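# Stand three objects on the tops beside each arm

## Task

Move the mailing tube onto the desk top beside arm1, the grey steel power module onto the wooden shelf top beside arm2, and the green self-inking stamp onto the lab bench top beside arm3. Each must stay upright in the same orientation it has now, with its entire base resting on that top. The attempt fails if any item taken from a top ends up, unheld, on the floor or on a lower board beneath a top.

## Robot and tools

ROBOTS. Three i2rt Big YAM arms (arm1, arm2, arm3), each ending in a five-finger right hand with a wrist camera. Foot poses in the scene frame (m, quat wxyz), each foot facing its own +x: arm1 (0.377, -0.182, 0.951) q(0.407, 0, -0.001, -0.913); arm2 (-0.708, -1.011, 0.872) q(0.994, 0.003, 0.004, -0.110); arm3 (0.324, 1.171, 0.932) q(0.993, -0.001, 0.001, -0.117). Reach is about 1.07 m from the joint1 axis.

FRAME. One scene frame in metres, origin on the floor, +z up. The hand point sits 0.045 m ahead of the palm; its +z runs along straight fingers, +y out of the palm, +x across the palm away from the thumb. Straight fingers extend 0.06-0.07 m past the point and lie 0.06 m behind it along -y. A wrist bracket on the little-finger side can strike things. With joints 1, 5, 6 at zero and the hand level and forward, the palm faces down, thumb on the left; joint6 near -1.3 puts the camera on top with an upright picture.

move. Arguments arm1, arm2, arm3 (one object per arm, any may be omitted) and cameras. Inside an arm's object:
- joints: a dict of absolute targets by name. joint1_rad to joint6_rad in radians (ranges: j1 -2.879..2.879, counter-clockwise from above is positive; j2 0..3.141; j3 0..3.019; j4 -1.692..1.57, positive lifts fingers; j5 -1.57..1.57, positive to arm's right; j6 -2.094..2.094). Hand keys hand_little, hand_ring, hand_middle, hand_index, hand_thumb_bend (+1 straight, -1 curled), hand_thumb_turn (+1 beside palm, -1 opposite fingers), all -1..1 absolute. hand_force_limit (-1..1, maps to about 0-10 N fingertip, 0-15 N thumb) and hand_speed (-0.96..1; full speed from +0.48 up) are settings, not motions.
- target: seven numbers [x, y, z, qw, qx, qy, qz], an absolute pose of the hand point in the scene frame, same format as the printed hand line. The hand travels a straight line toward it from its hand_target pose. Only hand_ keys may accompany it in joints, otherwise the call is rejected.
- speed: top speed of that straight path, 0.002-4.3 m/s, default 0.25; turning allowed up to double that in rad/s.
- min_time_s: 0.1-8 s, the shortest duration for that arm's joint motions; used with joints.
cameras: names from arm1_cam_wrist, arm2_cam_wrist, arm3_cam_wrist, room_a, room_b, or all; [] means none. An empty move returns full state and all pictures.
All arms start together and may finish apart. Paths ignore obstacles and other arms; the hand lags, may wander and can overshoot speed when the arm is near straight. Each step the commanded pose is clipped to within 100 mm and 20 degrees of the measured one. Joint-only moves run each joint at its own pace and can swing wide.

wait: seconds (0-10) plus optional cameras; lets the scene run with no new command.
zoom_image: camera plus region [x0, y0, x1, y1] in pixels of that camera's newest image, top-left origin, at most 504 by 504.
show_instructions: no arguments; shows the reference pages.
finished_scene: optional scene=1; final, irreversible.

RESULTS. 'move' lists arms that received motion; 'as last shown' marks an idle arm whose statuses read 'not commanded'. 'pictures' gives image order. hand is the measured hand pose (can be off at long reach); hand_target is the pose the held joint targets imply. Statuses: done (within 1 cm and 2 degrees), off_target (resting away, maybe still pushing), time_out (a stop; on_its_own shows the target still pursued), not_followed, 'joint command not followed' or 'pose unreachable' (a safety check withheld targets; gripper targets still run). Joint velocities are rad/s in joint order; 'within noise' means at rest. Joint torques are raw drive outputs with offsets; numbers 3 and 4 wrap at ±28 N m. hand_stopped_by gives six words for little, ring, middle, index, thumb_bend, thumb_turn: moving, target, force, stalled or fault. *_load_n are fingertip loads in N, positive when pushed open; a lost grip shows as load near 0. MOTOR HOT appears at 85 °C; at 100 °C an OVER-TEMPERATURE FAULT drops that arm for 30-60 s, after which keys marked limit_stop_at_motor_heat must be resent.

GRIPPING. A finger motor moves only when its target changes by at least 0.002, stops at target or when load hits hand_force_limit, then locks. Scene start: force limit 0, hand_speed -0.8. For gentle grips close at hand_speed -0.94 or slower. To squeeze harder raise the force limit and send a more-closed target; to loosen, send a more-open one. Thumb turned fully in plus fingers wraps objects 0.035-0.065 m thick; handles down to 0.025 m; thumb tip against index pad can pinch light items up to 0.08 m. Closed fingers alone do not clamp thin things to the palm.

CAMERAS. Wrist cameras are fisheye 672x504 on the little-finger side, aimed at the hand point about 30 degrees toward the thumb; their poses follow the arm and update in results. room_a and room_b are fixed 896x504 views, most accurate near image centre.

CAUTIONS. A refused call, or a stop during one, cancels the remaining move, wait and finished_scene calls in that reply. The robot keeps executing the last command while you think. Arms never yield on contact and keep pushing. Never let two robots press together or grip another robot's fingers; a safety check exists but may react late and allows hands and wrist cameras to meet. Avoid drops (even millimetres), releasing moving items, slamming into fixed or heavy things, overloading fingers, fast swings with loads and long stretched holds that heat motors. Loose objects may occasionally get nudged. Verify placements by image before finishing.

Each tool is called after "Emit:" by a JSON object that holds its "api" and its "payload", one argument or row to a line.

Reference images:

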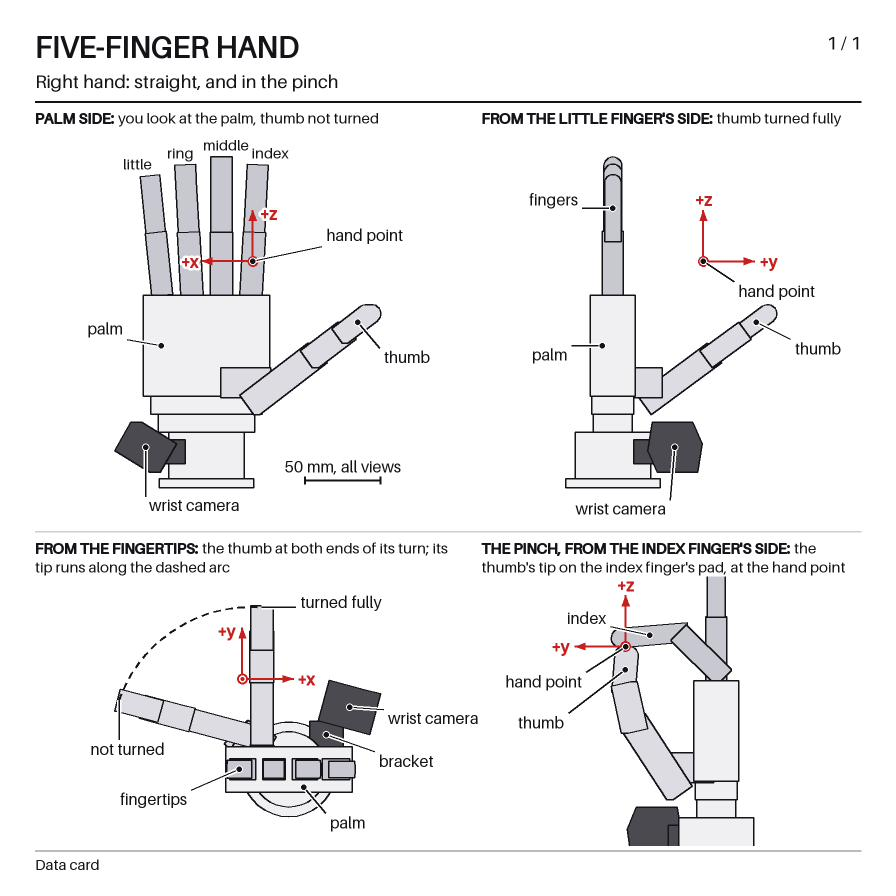

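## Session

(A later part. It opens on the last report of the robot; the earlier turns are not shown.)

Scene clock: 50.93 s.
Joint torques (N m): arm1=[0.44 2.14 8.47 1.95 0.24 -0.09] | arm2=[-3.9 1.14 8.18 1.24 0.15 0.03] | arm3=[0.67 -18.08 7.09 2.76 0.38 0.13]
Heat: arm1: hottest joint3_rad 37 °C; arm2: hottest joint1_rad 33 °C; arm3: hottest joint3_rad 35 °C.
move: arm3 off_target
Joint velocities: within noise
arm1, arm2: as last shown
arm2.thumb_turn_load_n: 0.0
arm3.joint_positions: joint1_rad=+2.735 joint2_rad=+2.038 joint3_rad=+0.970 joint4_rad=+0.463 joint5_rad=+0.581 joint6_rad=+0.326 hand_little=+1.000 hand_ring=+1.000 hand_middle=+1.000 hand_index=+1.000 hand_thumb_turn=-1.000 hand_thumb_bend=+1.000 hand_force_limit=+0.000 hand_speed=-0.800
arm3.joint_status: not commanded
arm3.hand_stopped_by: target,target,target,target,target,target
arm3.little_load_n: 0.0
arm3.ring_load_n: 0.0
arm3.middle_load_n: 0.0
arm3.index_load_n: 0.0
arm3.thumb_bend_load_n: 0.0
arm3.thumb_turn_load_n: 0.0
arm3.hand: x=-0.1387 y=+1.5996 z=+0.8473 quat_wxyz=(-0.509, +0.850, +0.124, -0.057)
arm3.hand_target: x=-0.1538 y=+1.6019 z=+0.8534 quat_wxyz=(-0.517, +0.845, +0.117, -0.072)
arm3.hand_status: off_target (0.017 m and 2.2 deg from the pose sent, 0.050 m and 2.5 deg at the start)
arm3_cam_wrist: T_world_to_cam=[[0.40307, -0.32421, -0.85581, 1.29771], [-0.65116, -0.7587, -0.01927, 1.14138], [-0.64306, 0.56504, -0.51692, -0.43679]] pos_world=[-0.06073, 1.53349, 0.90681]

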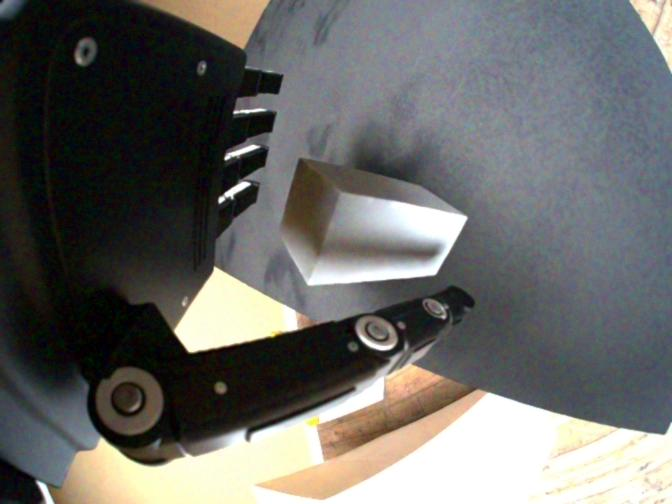

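Emit:
{"api": "move", "payload": {
  "arm3": {"joints": {"hand_thumb_bend": 0.35, "hand_index": 0.5, "hand_middle": 0.5, "hand_force_limit": 0.4}},
  "cameras": ["arm3_cam_wrist"]
}}

Emit:
{"api": "zoom_image", "payload": {
  "camera": "arm3_cam_wrist",
  "region": [220, 120, 520, 360]
}}

Scene clock: 58.43 s.
Joint torques (N m): arm1=[0.44 2.14 8.49 2 0.24 -0.09] | arm2=[-3.84 1.2 8.2 1.25 0.15 0.02] | arm3=[0.21 -17.73 7.02 2.56 0.35 0.07]
Heat: arm1: hottest joint3_rad 37 °C; arm2: hottest joint1_rad 33 °C; arm3: hottest joint3_rad 34 °C.
move: arm3 off_target
Joint velocities: within noise
arm1, arm2: as last shown
arm1.thumb_turn_load_n: 0.5
arm2.little_load_n: -0.5
arm2.thumb_turn_load_n: 0.5
arm3.joint_positions: joint1_rad=+2.735 joint2_rad=+2.038 joint3_rad=+0.970 joint4_rad=+0.463 joint5_rad=+0.581 joint6_rad=+0.326 hand_little=+1.000 hand_ring=+1.000 hand_middle=+0.500 hand_index=+1.000 hand_thumb_turn=-1.000 hand_thumb_bend=+0.350 hand_force_limit=+0.400 hand_speed=-0.800
arm3.joint_status: hand_index off_target (ended at +1.000, target +0.500); the others done
arm3.hand_stopped_by: target,target,target,fault,target,target
arm3.little_load_n: 0.0
arm3.ring_load_n: 0.0
arm3.middle_load_n: 0.0
arm3.index_load_n: 0.0
arm3.thumb_bend_load_n: 1.0
arm3.thumb_turn_load_n: 0.0
arm3.hand: x=-0.1388 y=+1.5996 z=+0.8473 quat_wxyz=(-0.509, +0.850, +0.124, -0.057)
arm3.hand_target: x=-0.1538 y=+1.6019 z=+0.8534 quat_wxyz=(-0.517, +0.845, +0.117, -0.072)
arm3.hand_status: not commanded
arm3_cam_wrist: T_world_to_cam=[[0.4027, -0.32432, -0.85595, 1.29798], [-0.6513, -0.75858, -0.01899, 1.14094], [-0.64314, 0.56513, -0.51672, -0.43712]] pos_world=[-0.06073, 1.53349, 0.90681]

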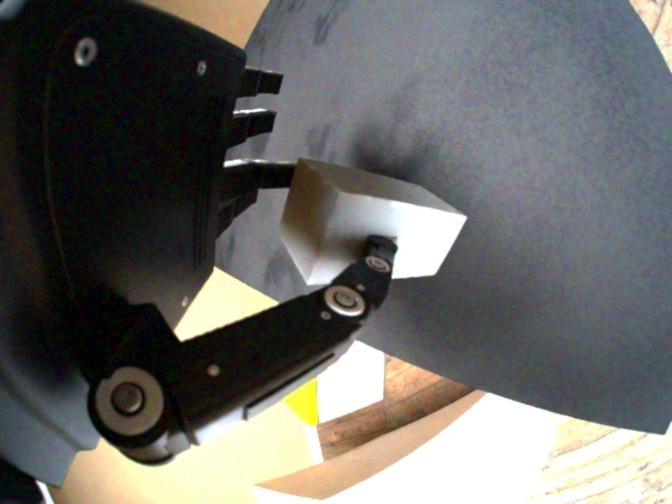

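Scaled by 1.680 from the camera's image (finer frame: 960x720).

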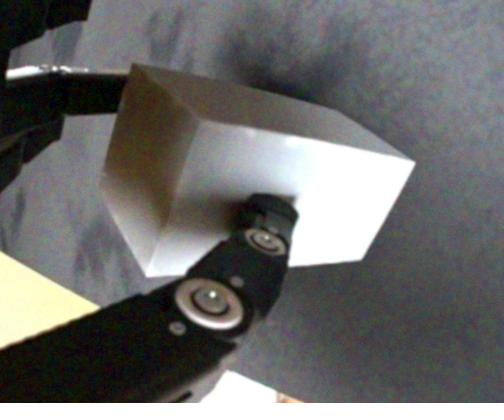

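Emit:
{"api": "move", "payload": {
  "arm3": {"joints": {"hand_thumb_bend": 1.0, "hand_middle": 1.0, "hand_ring": 0.9, "hand_little": 0.9}},
  "arm1": {"joints": {"hand_thumb_bend": 0.9, "hand_middle": 0.9, "hand_ring": 0.9, "hand_little": 0.9, "hand_index": 0.9}},
  "arm2": {"joints": {"hand_thumb_bend": 0.9, "hand_middle": 0.9, "hand_ring": 0.9, "hand_little": 0.9, "hand_index": 0.9}}
}}

Scene clock: 63.67 s.
Joint torques (N m): arm1=[0.5 1.96 8.47 2.04 0.22 -0.09] | arm2=[-3.78 1.26 8.23 1.24 0.17 0.03] | arm3=[0.56 -18.02 6.86 2.7 0.33 0.11]
Heat: arm1: hottest joint3_rad 37 °C; arm2: hottest joint1_rad 33 °C; arm3: hottest joint3_rad 34 °C.
move: arm1 done; arm2 done; arm3 done
Joint velocities: within noise
arm1.joint_positions: joint1_rad=-2.289 joint2_rad=+0.633 joint3_rad=+1.441 joint4_rad=-1.564 joint5_rad=+0.187 joint6_rad=-0.957 hand_little=+0.900 hand_ring=+0.900 hand_middle=+0.900 hand_index=+0.900 hand_thumb_turn=-1.000 hand_thumb_bend=+0.900 hand_force_limit=+0.000 hand_speed=-0.800
arm1.joint_status: all done
arm1.hand_stopped_by: target,target,target,target,target,target
arm1.little_load_n: 0.0
arm1.ring_load_n: 0.0
arm1.middle_load_n: 0.0
arm1.index_load_n: 0.0
arm1.thumb_bend_load_n: 0.0
arm1.thumb_turn_load_n: 0.0
arm1.hand: x=+0.4228 y=-0.0064 z=+1.4145 quat_wxyz=(+0.325, -0.804, -0.438, -0.239)
arm1.hand_target: x=+0.4249 y=-0.0078 z=+1.4206 quat_wxyz=(+0.331, -0.804, -0.431, -0.243)
arm1.hand_status: not commanded
arm2.joint_positions: joint1_rad=-1.185 joint2_rad=+0.647 joint3_rad=+1.390 joint4_rad=-1.378 joint5_rad=-0.071 joint6_rad=-1.121 hand_little=+0.900 hand_ring=+0.900 hand_middle=+0.900 hand_index=+0.900 hand_thumb_turn=-1.000 hand_thumb_bend=+0.900 hand_force_limit=+0.000 hand_speed=-0.800
arm2.joint_status: all done
arm2.hand_stopped_by: target,target,target,target,target,target
arm2.little_load_n: 0.0
arm2.ring_load_n: 0.5
arm2.middle_load_n: 0.0
arm2.index_load_n: 0.0
arm2.thumb_bend_load_n: 0.0
arm2.thumb_turn_load_n: 0.0
arm2.hand: x=-0.6940 y=-1.2430 z=+1.3378 quat_wxyz=(+0.180, +0.550, -0.705, +0.410)
arm2.hand_target: x=-0.6974 y=-1.2427 z=+1.3457 quat_wxyz=(+0.187, +0.542, -0.706, +0.416)
arm2.hand_status: not commanded
arm3.joint_positions: joint1_rad=+2.735 joint2_rad=+2.038 joint3_rad=+0.970 joint4_rad=+0.463 joint5_rad=+0.582 joint6_rad=+0.326 hand_little=+0.900 hand_ring=+0.900 hand_middle=+1.000 hand_index=+1.000 hand_thumb_turn=-1.000 hand_thumb_bend=+1.000 hand_force_limit=+0.400 hand_speed=-0.800
arm3.joint_status: all done
arm3.hand_stopped_by: target,target,target,fault,target,target
arm3.little_load_n: 0.0
arm3.ring_load_n: 0.0
arm3.middle_load_n: 0.0
arm3.index_load_n: -0.5
arm3.thumb_bend_load_n: 0.0
arm3.thumb_turn_load_n: 0.0
arm3.hand: x=-0.1387 y=+1.5997 z=+0.8473 quat_wxyz=(-0.509, +0.850, +0.124, -0.057)
arm3.hand_target: x=-0.1538 y=+1.6019 z=+0.8534 quat_wxyz=(-0.517, +0.845, +0.117, -0.071)
arm3.hand_status: not commanded
pictures: none

Emit:
{"api": "move", "payload": {
  "arm3": {"target": [-0.158, 1.590, 0.8535, 0.5044, -0.8231, -0.2229, 0.1366], "speed": 0.08, "joints": {"hand_ring": 1.0, "hand_little": 1.0}},
  "cameras": ["arm3_cam_wrist"]
}}

Emit:
{"api": "zoom_image", "payload": {
  "camera": "arm3_cam_wrist",
  "region": [220, 120, 520, 360]
}}

Scene clock: 66.73 s.
Joint torques (N m): arm1=[0.73 2.02 8.46 1.92 0.24 -0.09] | arm2=[-3.78 1.08 8.18 1.16 0.15 0.03] | arm3=[-1.2 -18.84 4.9 2.93 -0.02 -0.17]
Heat: arm1: hottest joint3_rad 37 °C; arm2: hottest joint1_rad 33 °C; arm3: hottest joint3_rad 34 °C.
move: arm3 done
Joint velocities: within noise
arm1, arm2: as last shown
arm2.ring_load_n: 0.0
arm3.joint_positions: joint1_rad=+2.711 joint2_rad=+2.038 joint3_rad=+0.943 joint4_rad=+0.580 joint5_rad=+0.327 joint6_rad=+0.183 hand_little=+1.000 hand_ring=+1.000 hand_middle=+1.000 hand_index=+1.000 hand_thumb_turn=-1.000 hand_thumb_bend=+1.000 hand_force_limit=+0.400 hand_speed=-0.800
arm3.joint_status: all done
arm3.hand_stopped_by: target,target,target,fault,target,target
arm3.little_load_n: 0.0
arm3.ring_load_n: 0.0
arm3.middle_load_n: 0.0
arm3.index_load_n: -0.5
arm3.thumb_bend_load_n: 0.0
arm3.thumb_turn_load_n: 0.0
arm3.hand: x=-0.1632 y=+1.5840 z=+0.8506 quat_wxyz=(-0.498, +0.827, +0.224, -0.138)
arm3.hand_target: x=-0.1581 y=+1.5898 z=+0.8534 quat_wxyz=(-0.504, +0.823, +0.223, -0.136)
arm3.hand_status: done (0.009 m and 0.9 deg from the pose sent, 0.022 m and 14.9 deg at the start)
arm3_cam_wrist: T_world_to_cam=[[0.44174, -0.21747, -0.87039, 1.15497], [-0.43552, -0.90017, 0.00387, 1.35322], [-0.78434, 0.37736, -0.49235, -0.18859]] pos_world=[-0.06876, 1.54047, 0.90717]

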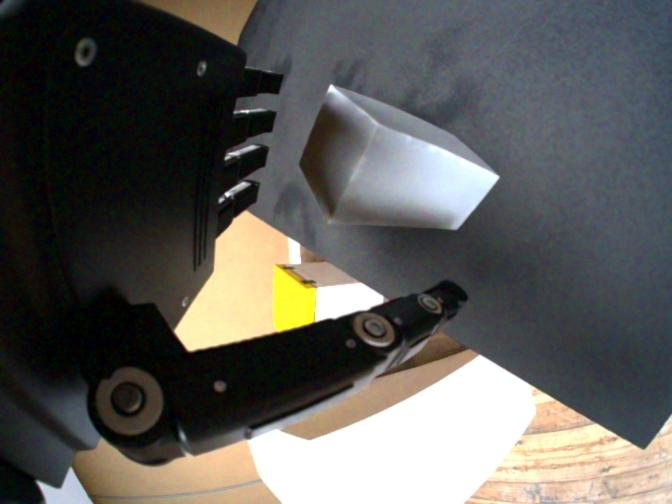

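Scaled by 1.680 from the camera's image (finer frame: 960x720).

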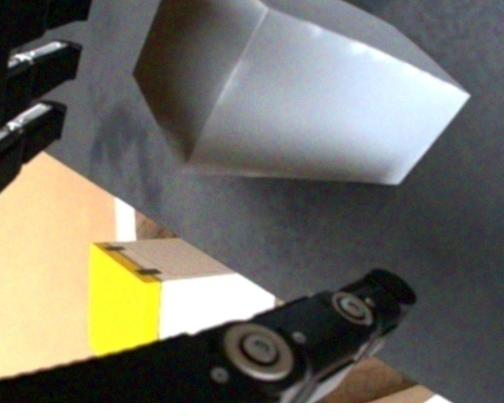

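Emit:
{"api": "move", "payload": {
  "arm3": {"target": [-0.1385, 1.5965, 0.852, 0.5044, -0.8231, -0.2229, 0.1366], "speed": 0.08},
  "cameras": ["arm3_cam_wrist"]
}}

Emit:
{"api": "zoom_image", "payload": {
  "camera": "arm3_cam_wrist",
  "region": [220, 80, 520, 320]
}}

Scene clock: 69.10 s.
Joint torques (N m): arm1=[0.32 2.02 8.4 2.02 0.25 -0.08] | arm2=[-3.72 1.2 8.2 1.22 0.14 0.02] | arm3=[-1.44 -19.72 4.75 2.97 0 -0.16]
Heat: arm1: hottest joint3_rad 37 °C; arm2: hottest joint1_rad 33 °C; arm3: hottest joint3_rad 34 °C.
move: arm3 off_target
Joint velocities: within noise
arm1, arm2: as last shown
arm3.joint_positions: joint1_rad=+2.672 joint2_rad=+2.038 joint3_rad=+0.910 joint4_rad=+0.609 joint5_rad=+0.296 joint6_rad=+0.165 hand_little=+1.000 hand_ring=+1.000 hand_middle=+1.000 hand_index=+1.000 hand_thumb_turn=-1.000 hand_thumb_bend=+1.000 hand_force_limit=+0.400 hand_speed=-0.800
arm3.joint_status: not commanded
arm3.hand_stopped_by: target,target,target,fault,target,target
arm3.little_load_n: 0.0
arm3.ring_load_n: 0.0
arm3.middle_load_n: 0.0
arm3.index_load_n: 0.0
arm3.thumb_bend_load_n: 0.0
arm3.thumb_turn_load_n: 0.0
arm3.hand: x=-0.1410 y=+1.5906 z=+0.8432 quat_wxyz=(-0.494, +0.829, +0.224, -0.135)
arm3.hand_target: x=-0.1385 y=+1.5964 z=+0.8518 quat_wxyz=(-0.504, +0.823, +0.223, -0.136)
arm3.hand_status: off_target (0.011 m and 1.4 deg from the pose sent, 0.028 m and 0.9 deg at the start)
arm3_cam_wrist: T_world_to_cam=[[0.44741, -0.22445, -0.86571, 1.14806], [-0.4381, -0.8989, 0.00664, 1.36424], [-0.77967, 0.3763, -0.50051, -0.16812]] pos_world=[-0.04705, 1.54725, 0.90069]

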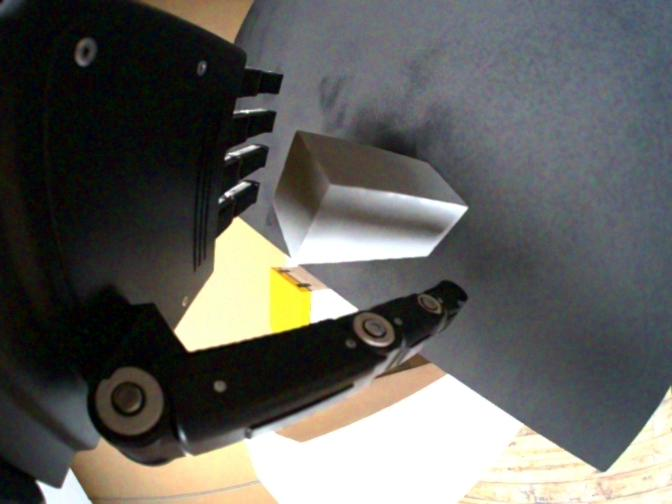

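Scaled by 1.680 from the camera's image (finer frame: 960x720).

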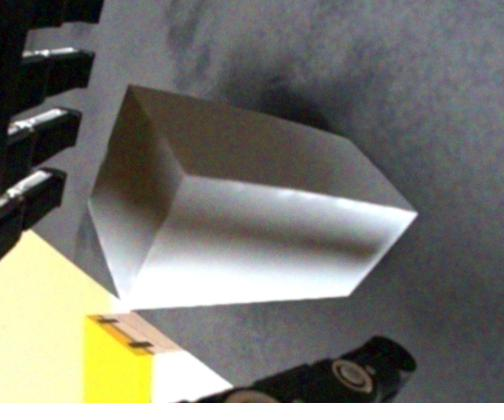

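Emit:
{"api": "move", "payload": {
  "arm3": {"joints": {"hand_thumb_bend": 0.3, "hand_middle": 0.45, "hand_ring": 0.35}},
  "cameras": ["arm3_cam_wrist"]
}}

Emit:
{"api": "zoom_image", "payload": {
  "camera": "arm3_cam_wrist",
  "region": [220, 80, 520, 320]
}}

Scene clock: 72.87 s.
Joint torques (N m): arm1=[0.09 2.61 8.46 1.99 0.28 -0.08] | arm2=[-3.72 1.03 8.2 1.26 0.15 0.03] | arm3=[-1.03 -20.13 4.68 2.89 -0.02 -0.12]
Heat: arm1: hottest joint3_rad 38 °C; arm2: hottest joint1_rad 33 °C; arm3: hottest joint3_rad 34 °C.
move: arm3 done
Joint velocities: within noise
arm1, arm2: as last shown
arm3.joint_positions: joint1_rad=+2.672 joint2_rad=+2.038 joint3_rad=+0.910 joint4_rad=+0.609 joint5_rad=+0.296 joint6_rad=+0.164 hand_little=+1.000 hand_ring=+0.350 hand_middle=+0.450 hand_index=+1.000 hand_thumb_turn=-1.000 hand_thumb_bend=+0.300 hand_force_limit=+0.400 hand_speed=-0.800
arm3.joint_status: all done
arm3.hand_stopped_by: target,target,target,fault,target,target
arm3.little_load_n: -0.5
arm3.ring_load_n: 0.0
arm3.middle_load_n: 0.0
arm3.index_load_n: 0.0
arm3.thumb_bend_load_n: 0.0
arm3.thumb_turn_load_n: 0.0
arm3.hand: x=-0.1409 y=+1.5906 z=+0.8432 quat_wxyz=(-0.494, +0.829, +0.224, -0.135)
arm3.hand_target: x=-0.1384 y=+1.5964 z=+0.8518 quat_wxyz=(-0.504, +0.823, +0.223, -0.136)
arm3.hand_status: not commanded
arm3_cam_wrist: T_world_to_cam=[[0.44771, -0.2242, -0.86561, 1.14761], [-0.43788, -0.89901, 0.00638, 1.36466], [-0.77963, 0.37617, -0.50067, -0.16777]] pos_world=[-0.04705, 1.54726, 0.90069]

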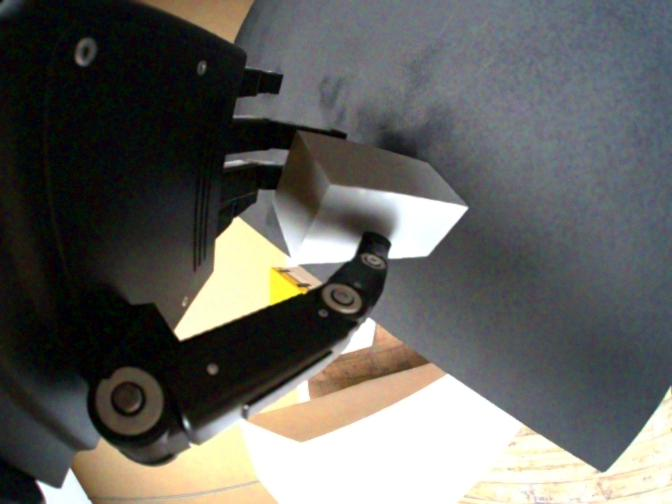

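Scaled by 1.680 from the camera's image (finer frame: 960x720).

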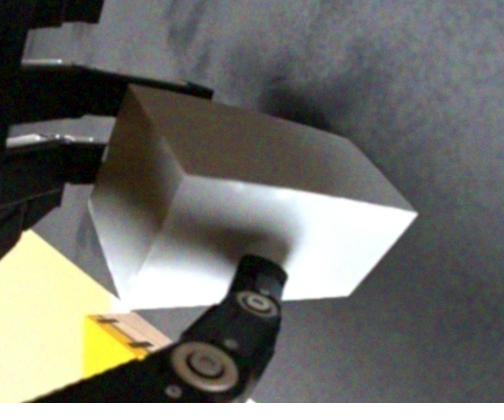

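Emit:
{"api": "move", "payload": {
  "arm3": {"joints": {"hand_thumb_bend": 0.22, "hand_speed": -0.92}}
}}

Emit:
{"api": "move", "payload": {
  "arm3": {"joints": {"hand_middle": -0.2, "hand_ring": -0.2, "hand_force_limit": 0.0, "hand_speed": -0.94}},
  "cameras": ["arm3_cam_wrist"]
}}

Emit:
{"api": "zoom_image", "payload": {
  "camera": "arm3_cam_wrist",
  "region": [220, 80, 520, 320]
}}

Scene clock: 75.07 s.
Joint torques (N m): arm1=[0.38 2.2 8.47 2.02 0.24 -0.08] | arm2=[-3.78 1.03 8.21 1.24 0.14 0.04] | arm3=[-1.44 -19.49 4.74 2.85 0.02 -0.17]
Heat: arm1: hottest joint3_rad 38 °C; arm2: hottest joint1_rad 33 °C; arm3: hottest joint3_rad 34 °C.
move: arm3 done
Joint velocities: within noise
arm1, arm2: as last shown
arm2.thumb_turn_load_n: 0.5
arm3.joint_positions: joint1_rad=+2.672 joint2_rad=+2.038 joint3_rad=+0.910 joint4_rad=+0.609 joint5_rad=+0.295 joint6_rad=+0.164 hand_little=+1.000 hand_ring=+0.350 hand_middle=+0.450 hand_index=+1.000 hand_thumb_turn=-1.000 hand_thumb_bend=+0.221 hand_force_limit=+0.400 hand_speed=-0.920
arm3.joint_status: all done
arm3.hand_stopped_by: target,target,target,fault,target,target
arm3.little_load_n: 0.0
arm3.ring_load_n: 0.0
arm3.middle_load_n: 0.0
arm3.index_load_n: 0.0
arm3.thumb_bend_load_n: 1.0
arm3.thumb_turn_load_n: 0.5
arm3.hand: x=-0.1410 y=+1.5905 z=+0.8432 quat_wxyz=(-0.494, +0.829, +0.224, -0.135)
arm3.hand_target: x=-0.1385 y=+1.5964 z=+0.8518 quat_wxyz=(-0.504, +0.823, +0.223, -0.136)
arm3.hand_status: not commanded
pictures: none

Scene clock: 77.83 s.
Joint torques (N m): arm1=[0.26 2.14 8.46 1.95 0.24 -0.11] | arm2=[-3.84 1.08 8.23 1.21 0.15 0.03] | arm3=[-1.03 -18.78 4.83 2.92 0.04 -0.13]
Heat: arm1: hottest joint3_rad 38 °C; arm2: hottest joint1_rad 33 °C; arm3: hottest joint3_rad 34 °C.
move: arm3 off_target
Joint velocities: within noise
arm1, arm2: as last shown
arm1.ring_load_n: 0.5
arm2.thumb_turn_load_n: 0.0
arm3.joint_positions: joint1_rad=+2.672 joint2_rad=+2.035 joint3_rad=+0.910 joint4_rad=+0.609 joint5_rad=+0.295 joint6_rad=+0.164 hand_little=+1.000 hand_ring=+0.200 hand_middle=+0.271 hand_index=+1.000 hand_thumb_turn=-1.000 hand_thumb_bend=+0.223 hand_force_limit=+0.000 hand_speed=-0.940
arm3.joint_status: hand_ring off_target (ended at +0.200, target -0.200); hand_middle off_target (ended at +0.271, target -0.200); the others done
arm3.hand_stopped_by: target,force,force,fault,target,target
arm3.little_load_n: 0.0
arm3.ring_load_n: 3.0
arm3.middle_load_n: 5.5
arm3.index_load_n: 0.0
arm3.thumb_bend_load_n: 13.5
arm3.thumb_turn_load_n: 2.5
arm3.hand: x=-0.1415 y=+1.5910 z=+0.8450 quat_wxyz=(-0.495, +0.828, +0.224, -0.136)
arm3.hand_target: x=-0.1385 y=+1.5964 z=+0.8519 quat_wxyz=(-0.504, +0.823, +0.223, -0.136)
arm3.hand_status: not commanded
arm3_cam_wrist: T_world_to_cam=[[0.44591, -0.22223, -0.86705, 1.1474], [-0.43715, -0.89937, 0.0057, 1.36595], [-0.78107, 0.37649, -0.49819, -0.17019]] pos_world=[-0.04746, 1.54756, 0.90228]

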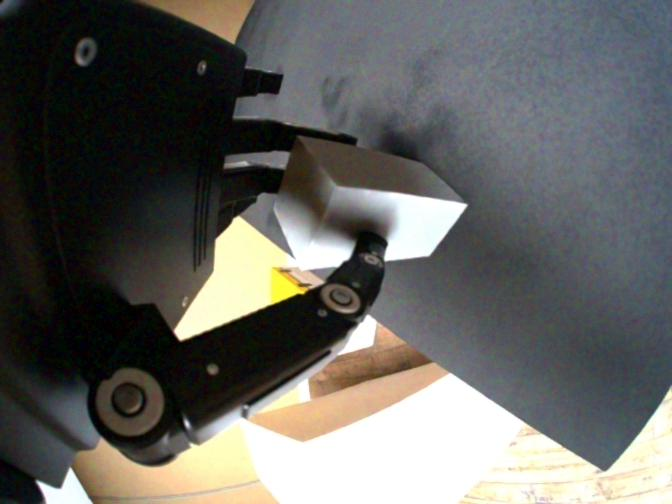

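Scaled by 1.680 from the camera's image (finer frame: 960x720).

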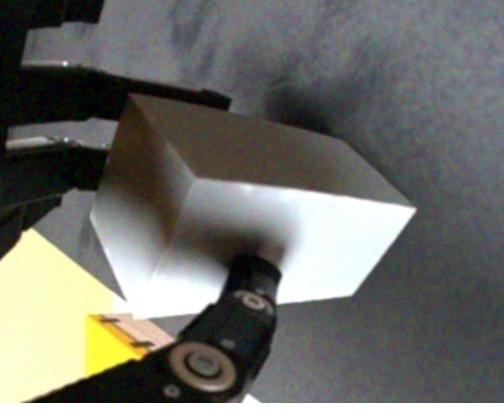

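Emit:
{"api": "move", "payload": {
  "arm3": {"target": [-0.1385, 1.5964, 0.90, 0.5044, -0.8231, -0.2229, 0.1366], "speed": 0.06},
  "cameras": ["arm3_cam_wrist"]
}}

Emit:
{"api": "zoom_image", "payload": {
  "camera": "arm3_cam_wrist",
  "region": [220, 80, 520, 320]
}}

Scene clock: 79.70 s.
Joint torques (N m): arm1=[0.5 2.08 8.46 2.04 0.23 -0.09] | arm2=[-3.66 1.08 8.23 1.17 0.15 0.03] | arm3=[-1.03 -20.54 5.82 1.81 0.02 -0.14]
Heat: arm1: hottest joint3_rad 38 °C; arm2: hottest joint1_rad 33 °C; arm3: hottest joint3_rad 34 °C.
move: arm3 off_target
Joint velocities: within noise
arm1, arm2: as last shown
arm1.ring_load_n: 0.0
arm3.joint_positions: joint1_rad=+2.672 joint2_rad=+1.927 joint3_rad=+0.899 joint4_rad=+0.514 joint5_rad=+0.295 joint6_rad=+0.163 hand_little=+1.000 hand_ring=+0.200 hand_middle=+0.271 hand_index=+1.000 hand_thumb_turn=-1.000 hand_thumb_bend=+0.223 hand_force_limit=+0.000 hand_speed=-0.940
arm3.joint_status: not commanded
arm3.hand_stopped_by: target,force,force,fault,target,target
arm3.little_load_n: 0.0
arm3.ring_load_n: 3.0
arm3.middle_load_n: 4.5
arm3.index_load_n: 0.0
arm3.thumb_bend_load_n: 13.5
arm3.thumb_turn_load_n: 3.0
arm3.hand: x=-0.1401 y=+1.5900 z=+0.8859 quat_wxyz=(-0.496, +0.828, +0.224, -0.136)
arm3.hand_target: x=-0.1386 y=+1.5964 z=+0.8999 quat_wxyz=(-0.504, +0.823, +0.223, -0.137)
arm3.hand_status: off_target (0.016 m and 1.1 deg from the pose sent, 0.055 m and 1.2 deg at the start)
arm3_cam_wrist: T_world_to_cam=[[0.44518, -0.22075, -0.86781, 1.1803], [-0.43683, -0.89953, 0.00473, 1.36651], [-0.78166, 0.37698, -0.49688, -0.15039]] pos_world=[-0.04606, 1.54646, 0.94308]

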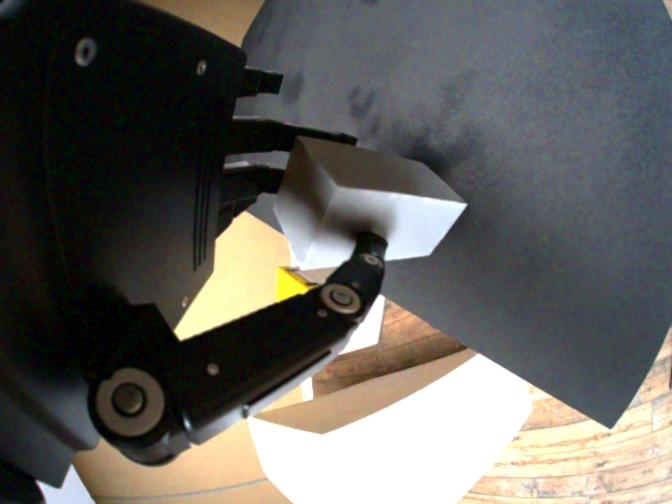

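Scaled by 1.680 from the camera's image (finer frame: 960x720).

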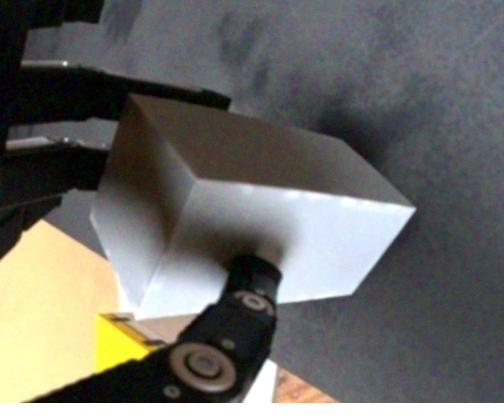

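Emit:
{"api": "move", "payload": {
  "arm3": {"target": [-0.135, 1.59, 1.13, 0.5044, -0.8231, -0.2229, 0.1366], "speed": 0.15},
  "cameras": ["arm3_cam_wrist"]
}}

Scene clock: 83.23 s.
Joint torques (N m): arm1=[0.56 2.08 8.46 1.92 0.23 -0.09] | arm2=[-4.01 1.08 8.2 1.21 0.15 0.02] | arm3=[-0.67 -16.09 12.71 1.77 0.23 -0.12]
Heat: arm1: hottest joint3_rad 38 °C; arm2: hottest joint1_rad 33 °C; arm3: hottest joint3_rad 34 °C.
move: arm3 off_target
Joint velocities: within noise
arm1, arm2: as last shown
arm1.little_load_n: 0.5
arm2.thumb_turn_load_n: 0.5
arm3.joint_positions: joint1_rad=+2.672 joint2_rad=+1.483 joint3_rad=+1.037 joint4_rad=-0.116 joint5_rad=+0.295 joint6_rad=+0.163 hand_little=+1.000 hand_ring=+0.200 hand_middle=+0.271 hand_index=+1.000 hand_thumb_turn=-1.000 hand_thumb_bend=+0.223 hand_force_limit=+0.000 hand_speed=-0.940
arm3.joint_status: not commanded
arm3.hand_stopped_by: target,force,force,fault,target,target
arm3.little_load_n: 0.0
arm3.ring_load_n: 4.0
arm3.middle_load_n: 4.5
arm3.index_load_n: 0.0
arm3.thumb_bend_load_n: 13.5
arm3.thumb_turn_load_n: 3.0
arm3.hand: x=-0.1222 y=+1.5756 z=+1.0901 quat_wxyz=(-0.479, +0.838, +0.231, -0.124)
arm3.hand_target: x=-0.1334 y=+1.5885 z=+1.1303 quat_wxyz=(-0.505, +0.823, +0.223, -0.137)
arm3.hand_status: off_target (0.044 m and 3.8 deg from the pose sent, 0.244 m and 1.1 deg at the start)
arm3_cam_wrist: T_world_to_cam=[[0.47691, -0.24753, -0.84337, 1.36571], [-0.43733, -0.89915, 0.0166, 1.34693], [-0.76243, 0.36092, -0.53707, 0.04193]] pos_world=[-0.0303, 1.53401, 1.15196]

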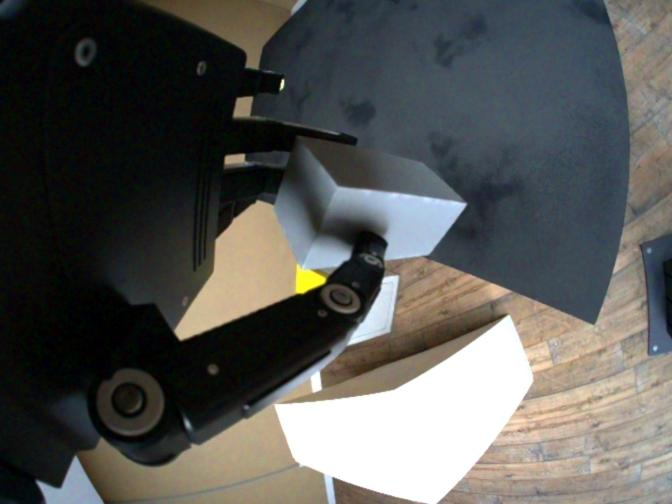

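Emit:
{"api": "move", "payload": {
  "arm3": {"joints": {"joint1_rad": -1.3}, "min_time_s": 7},
  "cameras": ["arm3_cam_wrist", "room_a", "room_b"]
}}

Scene clock: 91.03 s.
Joint torques (N m): arm1=[0.38 2.08 8.5 1.99 0.23 -0.09] | arm2=[-3.78 1.49 8.2 1.25 0.14 0.04] | arm3=[-0.38 -15.62 12.71 1.8 0.12 -0.06]
Heat: arm1: hottest joint3_rad 38 °C; arm2: hottest joint1_rad 33 °C; arm3: hottest joint3_rad 35 °C.
move: arm3 done
Joint velocities: within noise
arm1.joint_positions: joint1_rad=-2.289 joint2_rad=+0.633 joint3_rad=+1.441 joint4_rad=-1.564 joint5_rad=+0.187 joint6_rad=-0.957 hand_little=+0.900 hand_ring=+0.900 hand_middle=+0.900 hand_index=+0.900 hand_thumb_turn=-1.000 hand_thumb_bend=+0.900 hand_force_limit=+0.000 hand_speed=-0.800
arm1.joint_status: not commanded
arm1.hand_stopped_by: target,target,target,target,target,target
arm1.little_load_n: 0.0
arm1.ring_load_n: 0.0
arm1.middle_load_n: 0.0
arm1.index_load_n: 0.0
arm1.thumb_bend_load_n: 0.0
arm1.thumb_turn_load_n: 0.0
arm1.hand: x=+0.4228 y=-0.0064 z=+1.4145 quat_wxyz=(+0.325, -0.804, -0.438, -0.239)
arm1.hand_target: x=+0.4249 y=-0.0078 z=+1.4206 quat_wxyz=(+0.331, -0.804, -0.431, -0.243)
arm1.hand_status: not commanded
arm2.joint_positions: joint1_rad=-1.185 joint2_rad=+0.647 joint3_rad=+1.390 joint4_rad=-1.378 joint5_rad=-0.071 joint6_rad=-1.121 hand_little=+0.900 hand_ring=+0.900 hand_middle=+0.900 hand_index=+0.900 hand_thumb_turn=-1.000 hand_thumb_bend=+0.900 hand_force_limit=+0.000 hand_speed=-0.800
arm2.joint_status: not commanded
arm2.hand_stopped_by: target,target,target,target,target,target
arm2.little_load_n: 0.0
arm2.ring_load_n: 0.0
arm2.middle_load_n: 0.0
arm2.index_load_n: 0.0
arm2.thumb_bend_load_n: 0.0
arm2.thumb_turn_load_n: 0.5
arm2.hand: x=-0.6940 y=-1.2430 z=+1.3378 quat_wxyz=(+0.180, +0.550, -0.705, +0.410)
arm2.hand_target: x=-0.6974 y=-1.2427 z=+1.3457 quat_wxyz=(+0.187, +0.542, -0.706, +0.416)
arm2.hand_status: not commanded
arm3.joint_positions: joint1_rad=-1.300 joint2_rad=+1.483 joint3_rad=+1.037 joint4_rad=-0.116 joint5_rad=+0.299 joint6_rad=+0.163 hand_little=+1.000 hand_ring=+0.200 hand_middle=+0.271 hand_index=+1.000 hand_thumb_turn=-1.000 hand_thumb_bend=+0.223 hand_force_limit=+0.000 hand_speed=-0.940
arm3.joint_status: all done
arm3.hand_stopped_by: target,force,force,fault,target,target
arm3.little_load_n: -0.5
arm3.ring_load_n: 4.0
arm3.middle_load_n: 4.5
arm3.index_load_n: -0.5
arm3.thumb_bend_load_n: 13.5
arm3.thumb_turn_load_n: 3.0
arm3.hand: x=+0.3260 y=+0.5700 z=+1.0908 quat_wxyz=(+0.083, -0.126, -0.859, +0.489)
arm3.hand_target: x=+0.3263 y=+0.5530 z=+1.1311 quat_wxyz=(+0.080, -0.126, -0.842, +0.518)
arm3.hand_status: not commanded
arm3_cam_wrist: T_world_to_cam=[[-0.1436, 0.51838, -0.84301, 0.66903], [0.95979, 0.28057, 0.00904, -0.48091], [0.24121, -0.80781, -0.53783, 1.08682]] pos_world=[0.29549, 0.66606, 1.15286]

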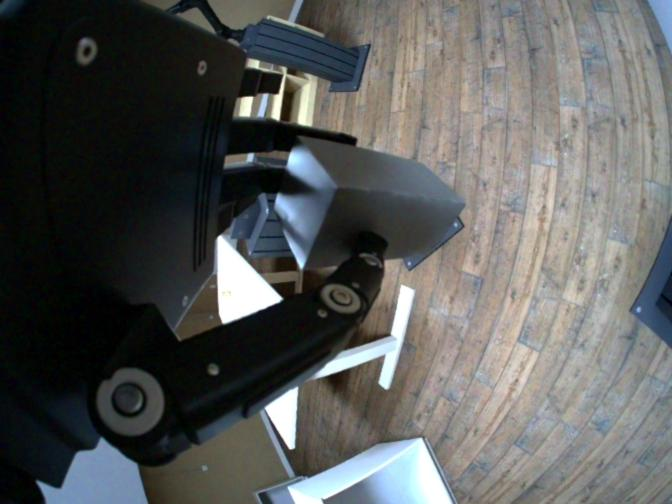

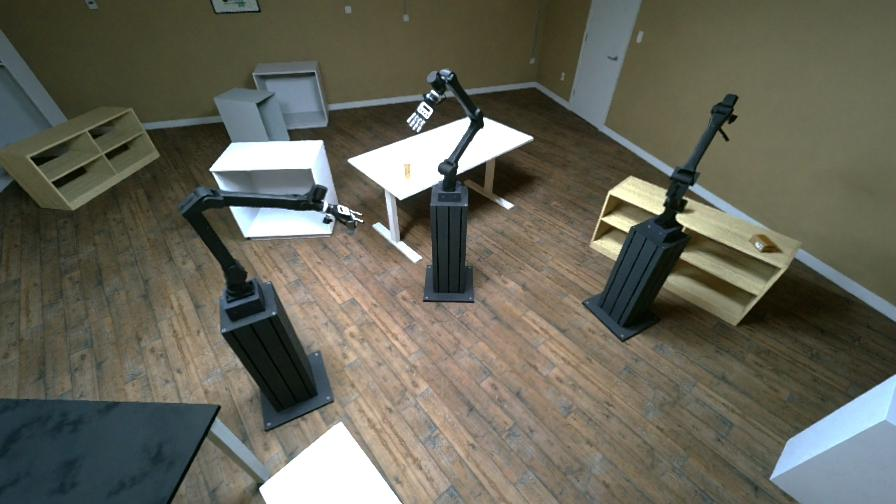

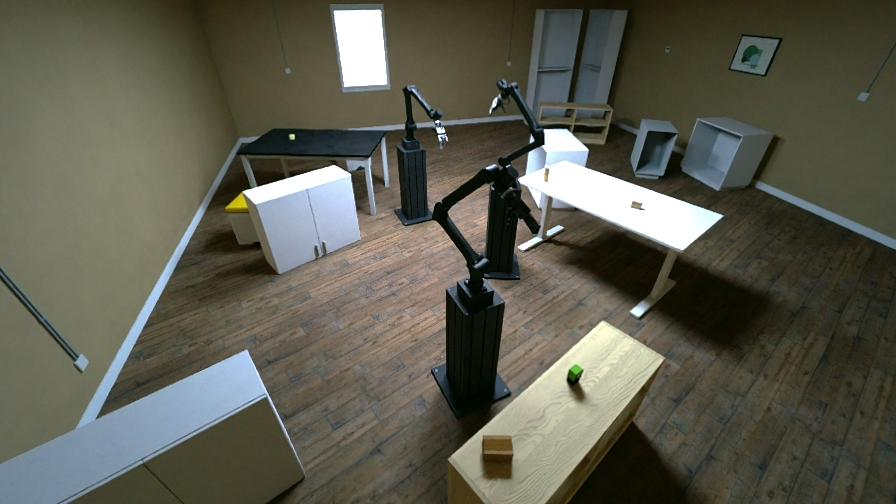

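Emit:
{"api": "move", "payload": {
  "arm3": {"target": [0.343, 0.509, 1.131, 0.2126, -0.3468, 0.7790, -0.4774], "speed": 0.15},
  "arm1": {"joints": {"joint6_rad": 1.57, "joint5_rad": 0.3, "hand_thumb_bend": 1.0, "hand_index": 1.0, "hand_middle": 1.0, "hand_ring": 1.0, "hand_little": 1.0}, "min_time_s": 3},
  "cameras": ["arm3_cam_wrist", "room_a"]
}}

Scene clock: 101.33 s.
Joint torques (N m): arm1=[0.56 2.2 8.44 1.98 0.35 0.13] | arm2=[-3.6 0.91 8.28 1.22 0.15 0.03] | arm3=[-1.2 -19.84 12.94 1.24 -0.7 -0.12]
Heat: arm1: hottest joint3_rad 38 °C; arm2: hottest joint1_rad 33 °C; arm3: hottest joint3_rad 37 °C.
move: arm1 done; arm3 off_target
Joint velocities: within noise
arm1.joint_positions: joint1_rad=-2.289 joint2_rad=+0.633 joint3_rad=+1.441 joint4_rad=-1.564 joint5_rad=+0.297 joint6_rad=+1.554 hand_little=+1.000 hand_ring=+1.000 hand_middle=+1.000 hand_index=+1.000 hand_thumb_turn=-1.000 hand_thumb_bend=+1.000 hand_force_limit=+0.000 hand_speed=-0.800
arm1.joint_status: all done
arm1.hand_stopped_by: target,target,target,target,target,target
arm1.little_load_n: 0.0
arm1.ring_load_n: 0.0
arm1.middle_load_n: 0.0
arm1.index_load_n: 0.5
arm1.thumb_bend_load_n: 0.0
arm1.thumb_turn_load_n: 0.0
arm1.hand: x=+0.3461 y=+0.0599 z=+1.4669 quat_wxyz=(+0.363, -0.646, +0.641, +0.199)
arm1.hand_target: x=+0.3500 y=+0.0591 z=+1.4752 quat_wxyz=(+0.368, -0.634, +0.648, +0.205)
arm1.hand_status: not commanded
arm2: as last shown
arm2.thumb_turn_load_n: 0.0
arm3.joint_positions: joint1_rad=-1.508 joint2_rad=+1.795 joint3_rad=+1.494 joint4_rad=-0.521 joint5_rad=-0.858 joint6_rad=-0.624 hand_little=+1.000 hand_ring=+0.200 hand_middle=+0.271 hand_index=+1.000 hand_thumb_turn=-1.000 hand_thumb_bend=+0.223 hand_force_limit=+0.000 hand_speed=-0.940
arm3.joint_status: not commanded
arm3.hand_stopped_by: target,force,force,fault,target,target
arm3.little_load_n: -0.5
arm3.ring_load_n: 4.0
arm3.middle_load_n: 4.0
arm3.index_load_n: 0.0
arm3.thumb_bend_load_n: 13.0
arm3.thumb_turn_load_n: 3.0
arm3.hand: x=+0.3534 y=+0.5269 z=+1.1061 quat_wxyz=(-0.226, +0.338, -0.791, +0.457)
arm3.hand_target: x=+0.3430 y=+0.5106 z=+1.1312 quat_wxyz=(-0.212, +0.347, -0.779, +0.478)
arm3.hand_status: off_target (0.032 m and 3.3 deg from the pose sent, 0.075 m and 65.5 deg at the start)
arm3_cam_wrist: T_world_to_cam=[[-0.47159, 0.11084, -0.87482, 1.07398], [0.14338, 0.9885, 0.04796, -0.62284], [0.87008, -0.10282, -0.48207, 0.39821]] pos_world=[0.24931, 0.53757, 1.16138]

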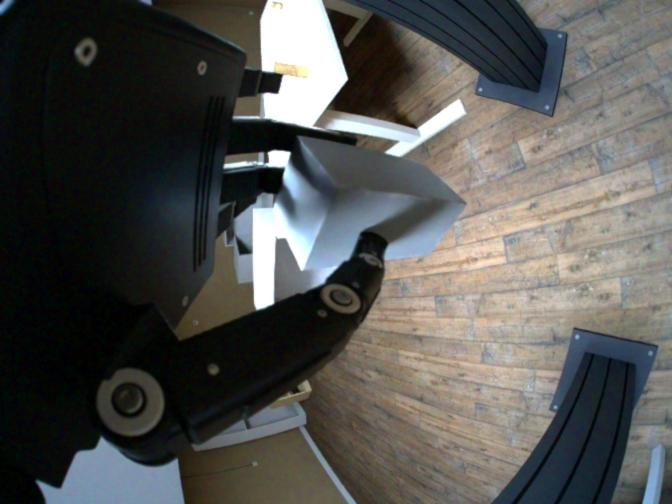

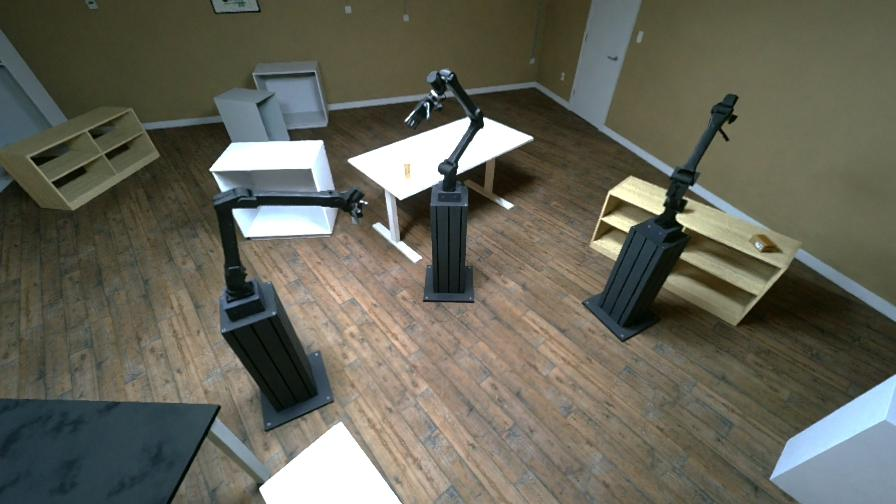

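Emit:
{"api": "move", "payload": {
  "arm1": {"target": [0.284, 0.355, 1.085, 0.6029, -0.3695, 0.6029, 0.3695], "speed": 0.2},
  "cameras": ["arm1_cam_wrist", "arm3_cam_wrist"]
}}

Scene clock: 106.07 s.
Joint torques (N m): arm1=[1.44 -8.35 5.64 2.55 -0.01 -0.13] | arm2=[-3.78 1.03 8.18 1.25 0.16 0.02] | arm3=[-1.49 -20.01 13.01 1.09 -0.72 -0.14]
Heat: arm1: hottest joint3_rad 38 °C; arm2: hottest joint1_rad 33 °C; arm3: hottest joint3_rad 38 °C.
move: arm1 done
Joint velocities: within noise
arm1.joint_positions: joint1_rad=-2.048 joint2_rad=+1.828 joint3_rad=+0.502 joint4_rad=+1.309 joint5_rad=+0.837 joint6_rad=+1.589 hand_little=+1.000 hand_ring=+1.000 hand_middle=+1.000 hand_index=+1.000 hand_thumb_turn=-1.000 hand_thumb_bend=+1.000 hand_force_limit=+0.000 hand_speed=-0.800
arm1.joint_status: not commanded
arm1.hand_stopped_by: target,target,target,target,target,target
arm1.little_load_n: 0.0
arm1.ring_load_n: 0.0
arm1.middle_load_n: 0.0
arm1.index_load_n: 0.0
arm1.thumb_bend_load_n: 0.0
arm1.thumb_turn_load_n: 0.0
arm1.hand: x=+0.2886 y=+0.3467 z=+1.0861 quat_wxyz=(+0.599, -0.369, +0.608, +0.367)
arm1.hand_target: x=+0.2840 y=+0.3547 z=+1.0850 quat_wxyz=(+0.603, -0.370, +0.603, +0.370)
arm1.hand_status: done (0.010 m and 0.8 deg from the pose sent, 0.486 m and 46.8 deg at the start)
arm2, arm3: as last shown
arm3.little_load_n: 0.0
arm3.middle_load_n: 4.5
arm3.hand: x=+0.3534 y=+0.5269 z=+1.1061 quat_wxyz=(-0.226, +0.339, -0.791, +0.457)
arm1_cam_wrist: T_world_to_cam=[[-0.85987, 0.47413, -0.18928, 0.29725], [-0.37539, -0.33594, 0.86384, -0.70797], [0.34599, 0.81384, 0.46685, -0.77336]] pos_world=[0.25741, 0.25062, 1.02888]
arm3_cam_wrist: T_world_to_cam=[[-0.47183, 0.11055, -0.87473, 1.07409], [0.14325, 0.98854, 0.04766, -0.62248], [0.86997, -0.10282, -0.48226, 0.39847]] pos_world=[0.24931, 0.53757, 1.16138]

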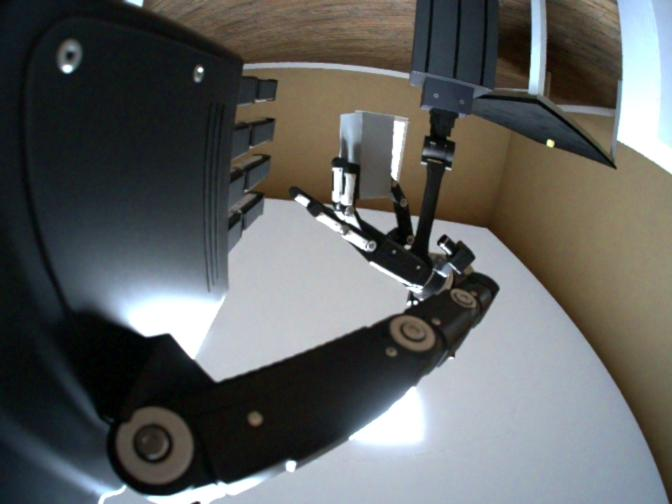

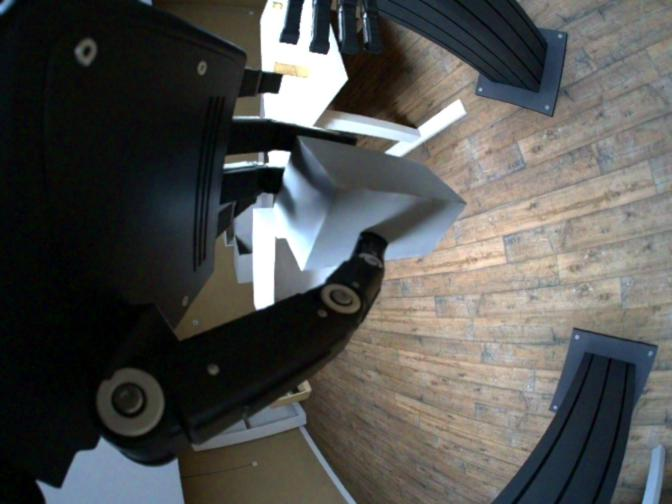

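Emit:
{"api": "zoom_image", "payload": {
  "camera": "arm1_cam_wrist",
  "region": [270, 90, 490, 310]
}}

Scaled by 2.291 from the camera's image (finer frame: 960x720).

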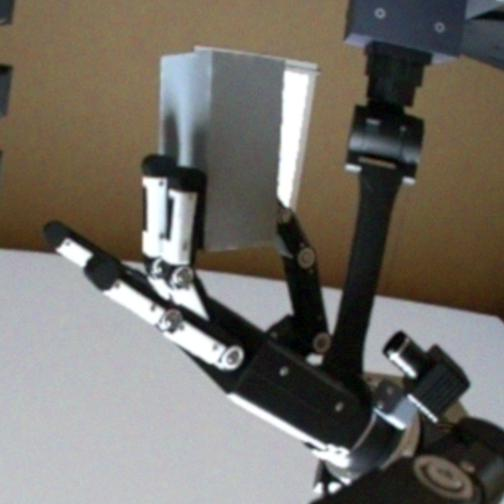

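Emit:
{"api": "zoom_image", "payload": {
  "camera": "arm1_cam_wrist",
  "region": [325, 95, 425, 215]
}}

Scaled by 4.200 from the camera's image (finer frame: 960x720).

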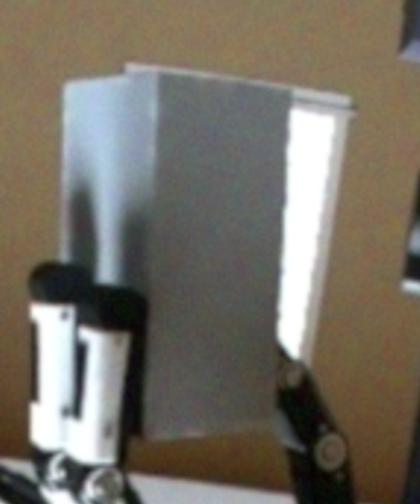

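Emit:
{"api": "move", "payload": {
  "arm1": {"target": [0.312, 0.428, 1.048, 0.6029, -0.3695, 0.6029, 0.3695], "speed": 0.1},
  "cameras": ["arm1_cam_wrist", "arm3_cam_wrist"]
}}

Emit:
{"api": "zoom_image", "payload": {
  "camera": "arm1_cam_wrist",
  "region": [270, 20, 510, 260]
}}

Scene clock: 115.60 s.
Joint torques (N m): arm1=[0.44 -11.11 5.74 2.43 -0.03 -0.17] | arm2=[-3.6 1.03 8.21 1.22 0.14 0.03] | arm3=[-1.61 -20.31 12.92 1.18 -0.72 -0.11]
Heat: arm1: hottest joint3_rad 38 °C; arm2: hottest joint1_rad 33 °C; arm3: hottest joint3_rad 39 °C.
move: arm1 off_target
Joint velocities: within noise
arm1.joint_positions: joint1_rad=-2.161 joint2_rad=+2.010 joint3_rad=+0.690 joint4_rad=+1.315 joint5_rad=+0.713 joint6_rad=+1.589 hand_little=+1.000 hand_ring=+1.000 hand_middle=+1.000 hand_index=+1.000 hand_thumb_turn=-1.000 hand_thumb_bend=+1.000 hand_force_limit=+0.000 hand_speed=-0.800
arm1.joint_status: not commanded
arm1.hand_stopped_by: target,target,target,target,target,target
arm1.little_load_n: 0.0
arm1.ring_load_n: 0.0
arm1.middle_load_n: 0.0
arm1.index_load_n: 0.0
arm1.thumb_bend_load_n: 0.0
arm1.thumb_turn_load_n: -0.5
arm1.hand: x=+0.3091 y=+0.4192 z=+1.0542 quat_wxyz=(+0.598, -0.368, +0.606, +0.374)
arm1.hand_target: x=+0.3121 y=+0.4275 z=+1.0480 quat_wxyz=(+0.603, -0.370, +0.603, +0.369)
arm1.hand_status: off_target (0.011 m and 0.9 deg from the pose sent, 0.093 m and 0.8 deg at the start)
arm2, arm3: as last shown
arm3.thumb_bend_load_n: 13.5
arm1_cam_wrist: T_world_to_cam=[[-0.86568, 0.46682, -0.18078, 0.27037], [-0.36816, -0.349, 0.86178, -0.64298], [0.3392, 0.81258, 0.47398, -0.82952]] pos_world=[0.27871, 0.32344, 0.99616]
arm3_cam_wrist: T_world_to_cam=[[-0.47183, 0.11055, -0.87473, 1.07409], [0.14325, 0.98854, 0.04766, -0.62248], [0.86997, -0.10282, -0.48226, 0.39847]] pos_world=[0.24931, 0.53757, 1.16138]

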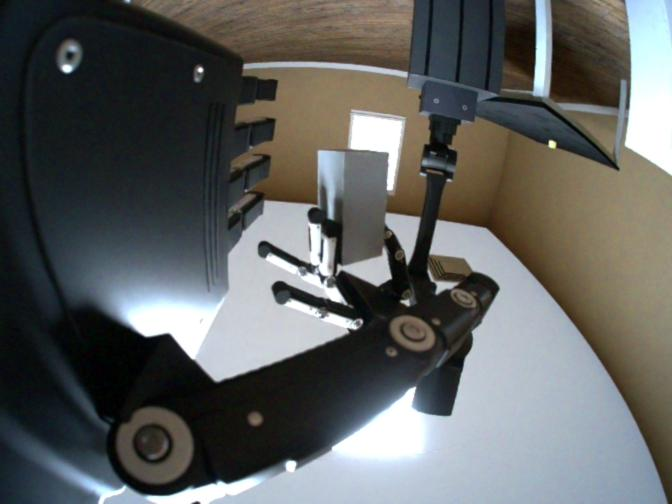

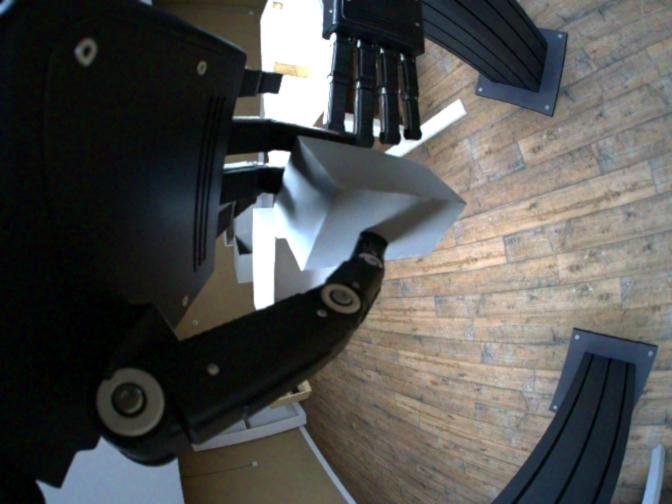

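Scaled by 2.100 from the camera's image (finer frame: 960x720).

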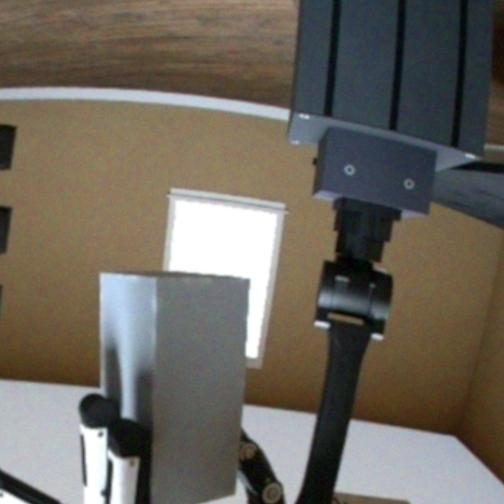

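Emit:
{"api": "zoom_image", "payload": {
  "camera": "arm1_cam_wrist",
  "region": [290, 140, 420, 290]
}}

Scaled by 3.360 from the camera's image (finer frame: 960x720).

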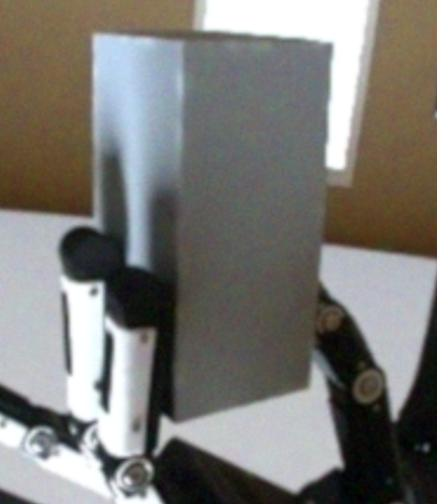

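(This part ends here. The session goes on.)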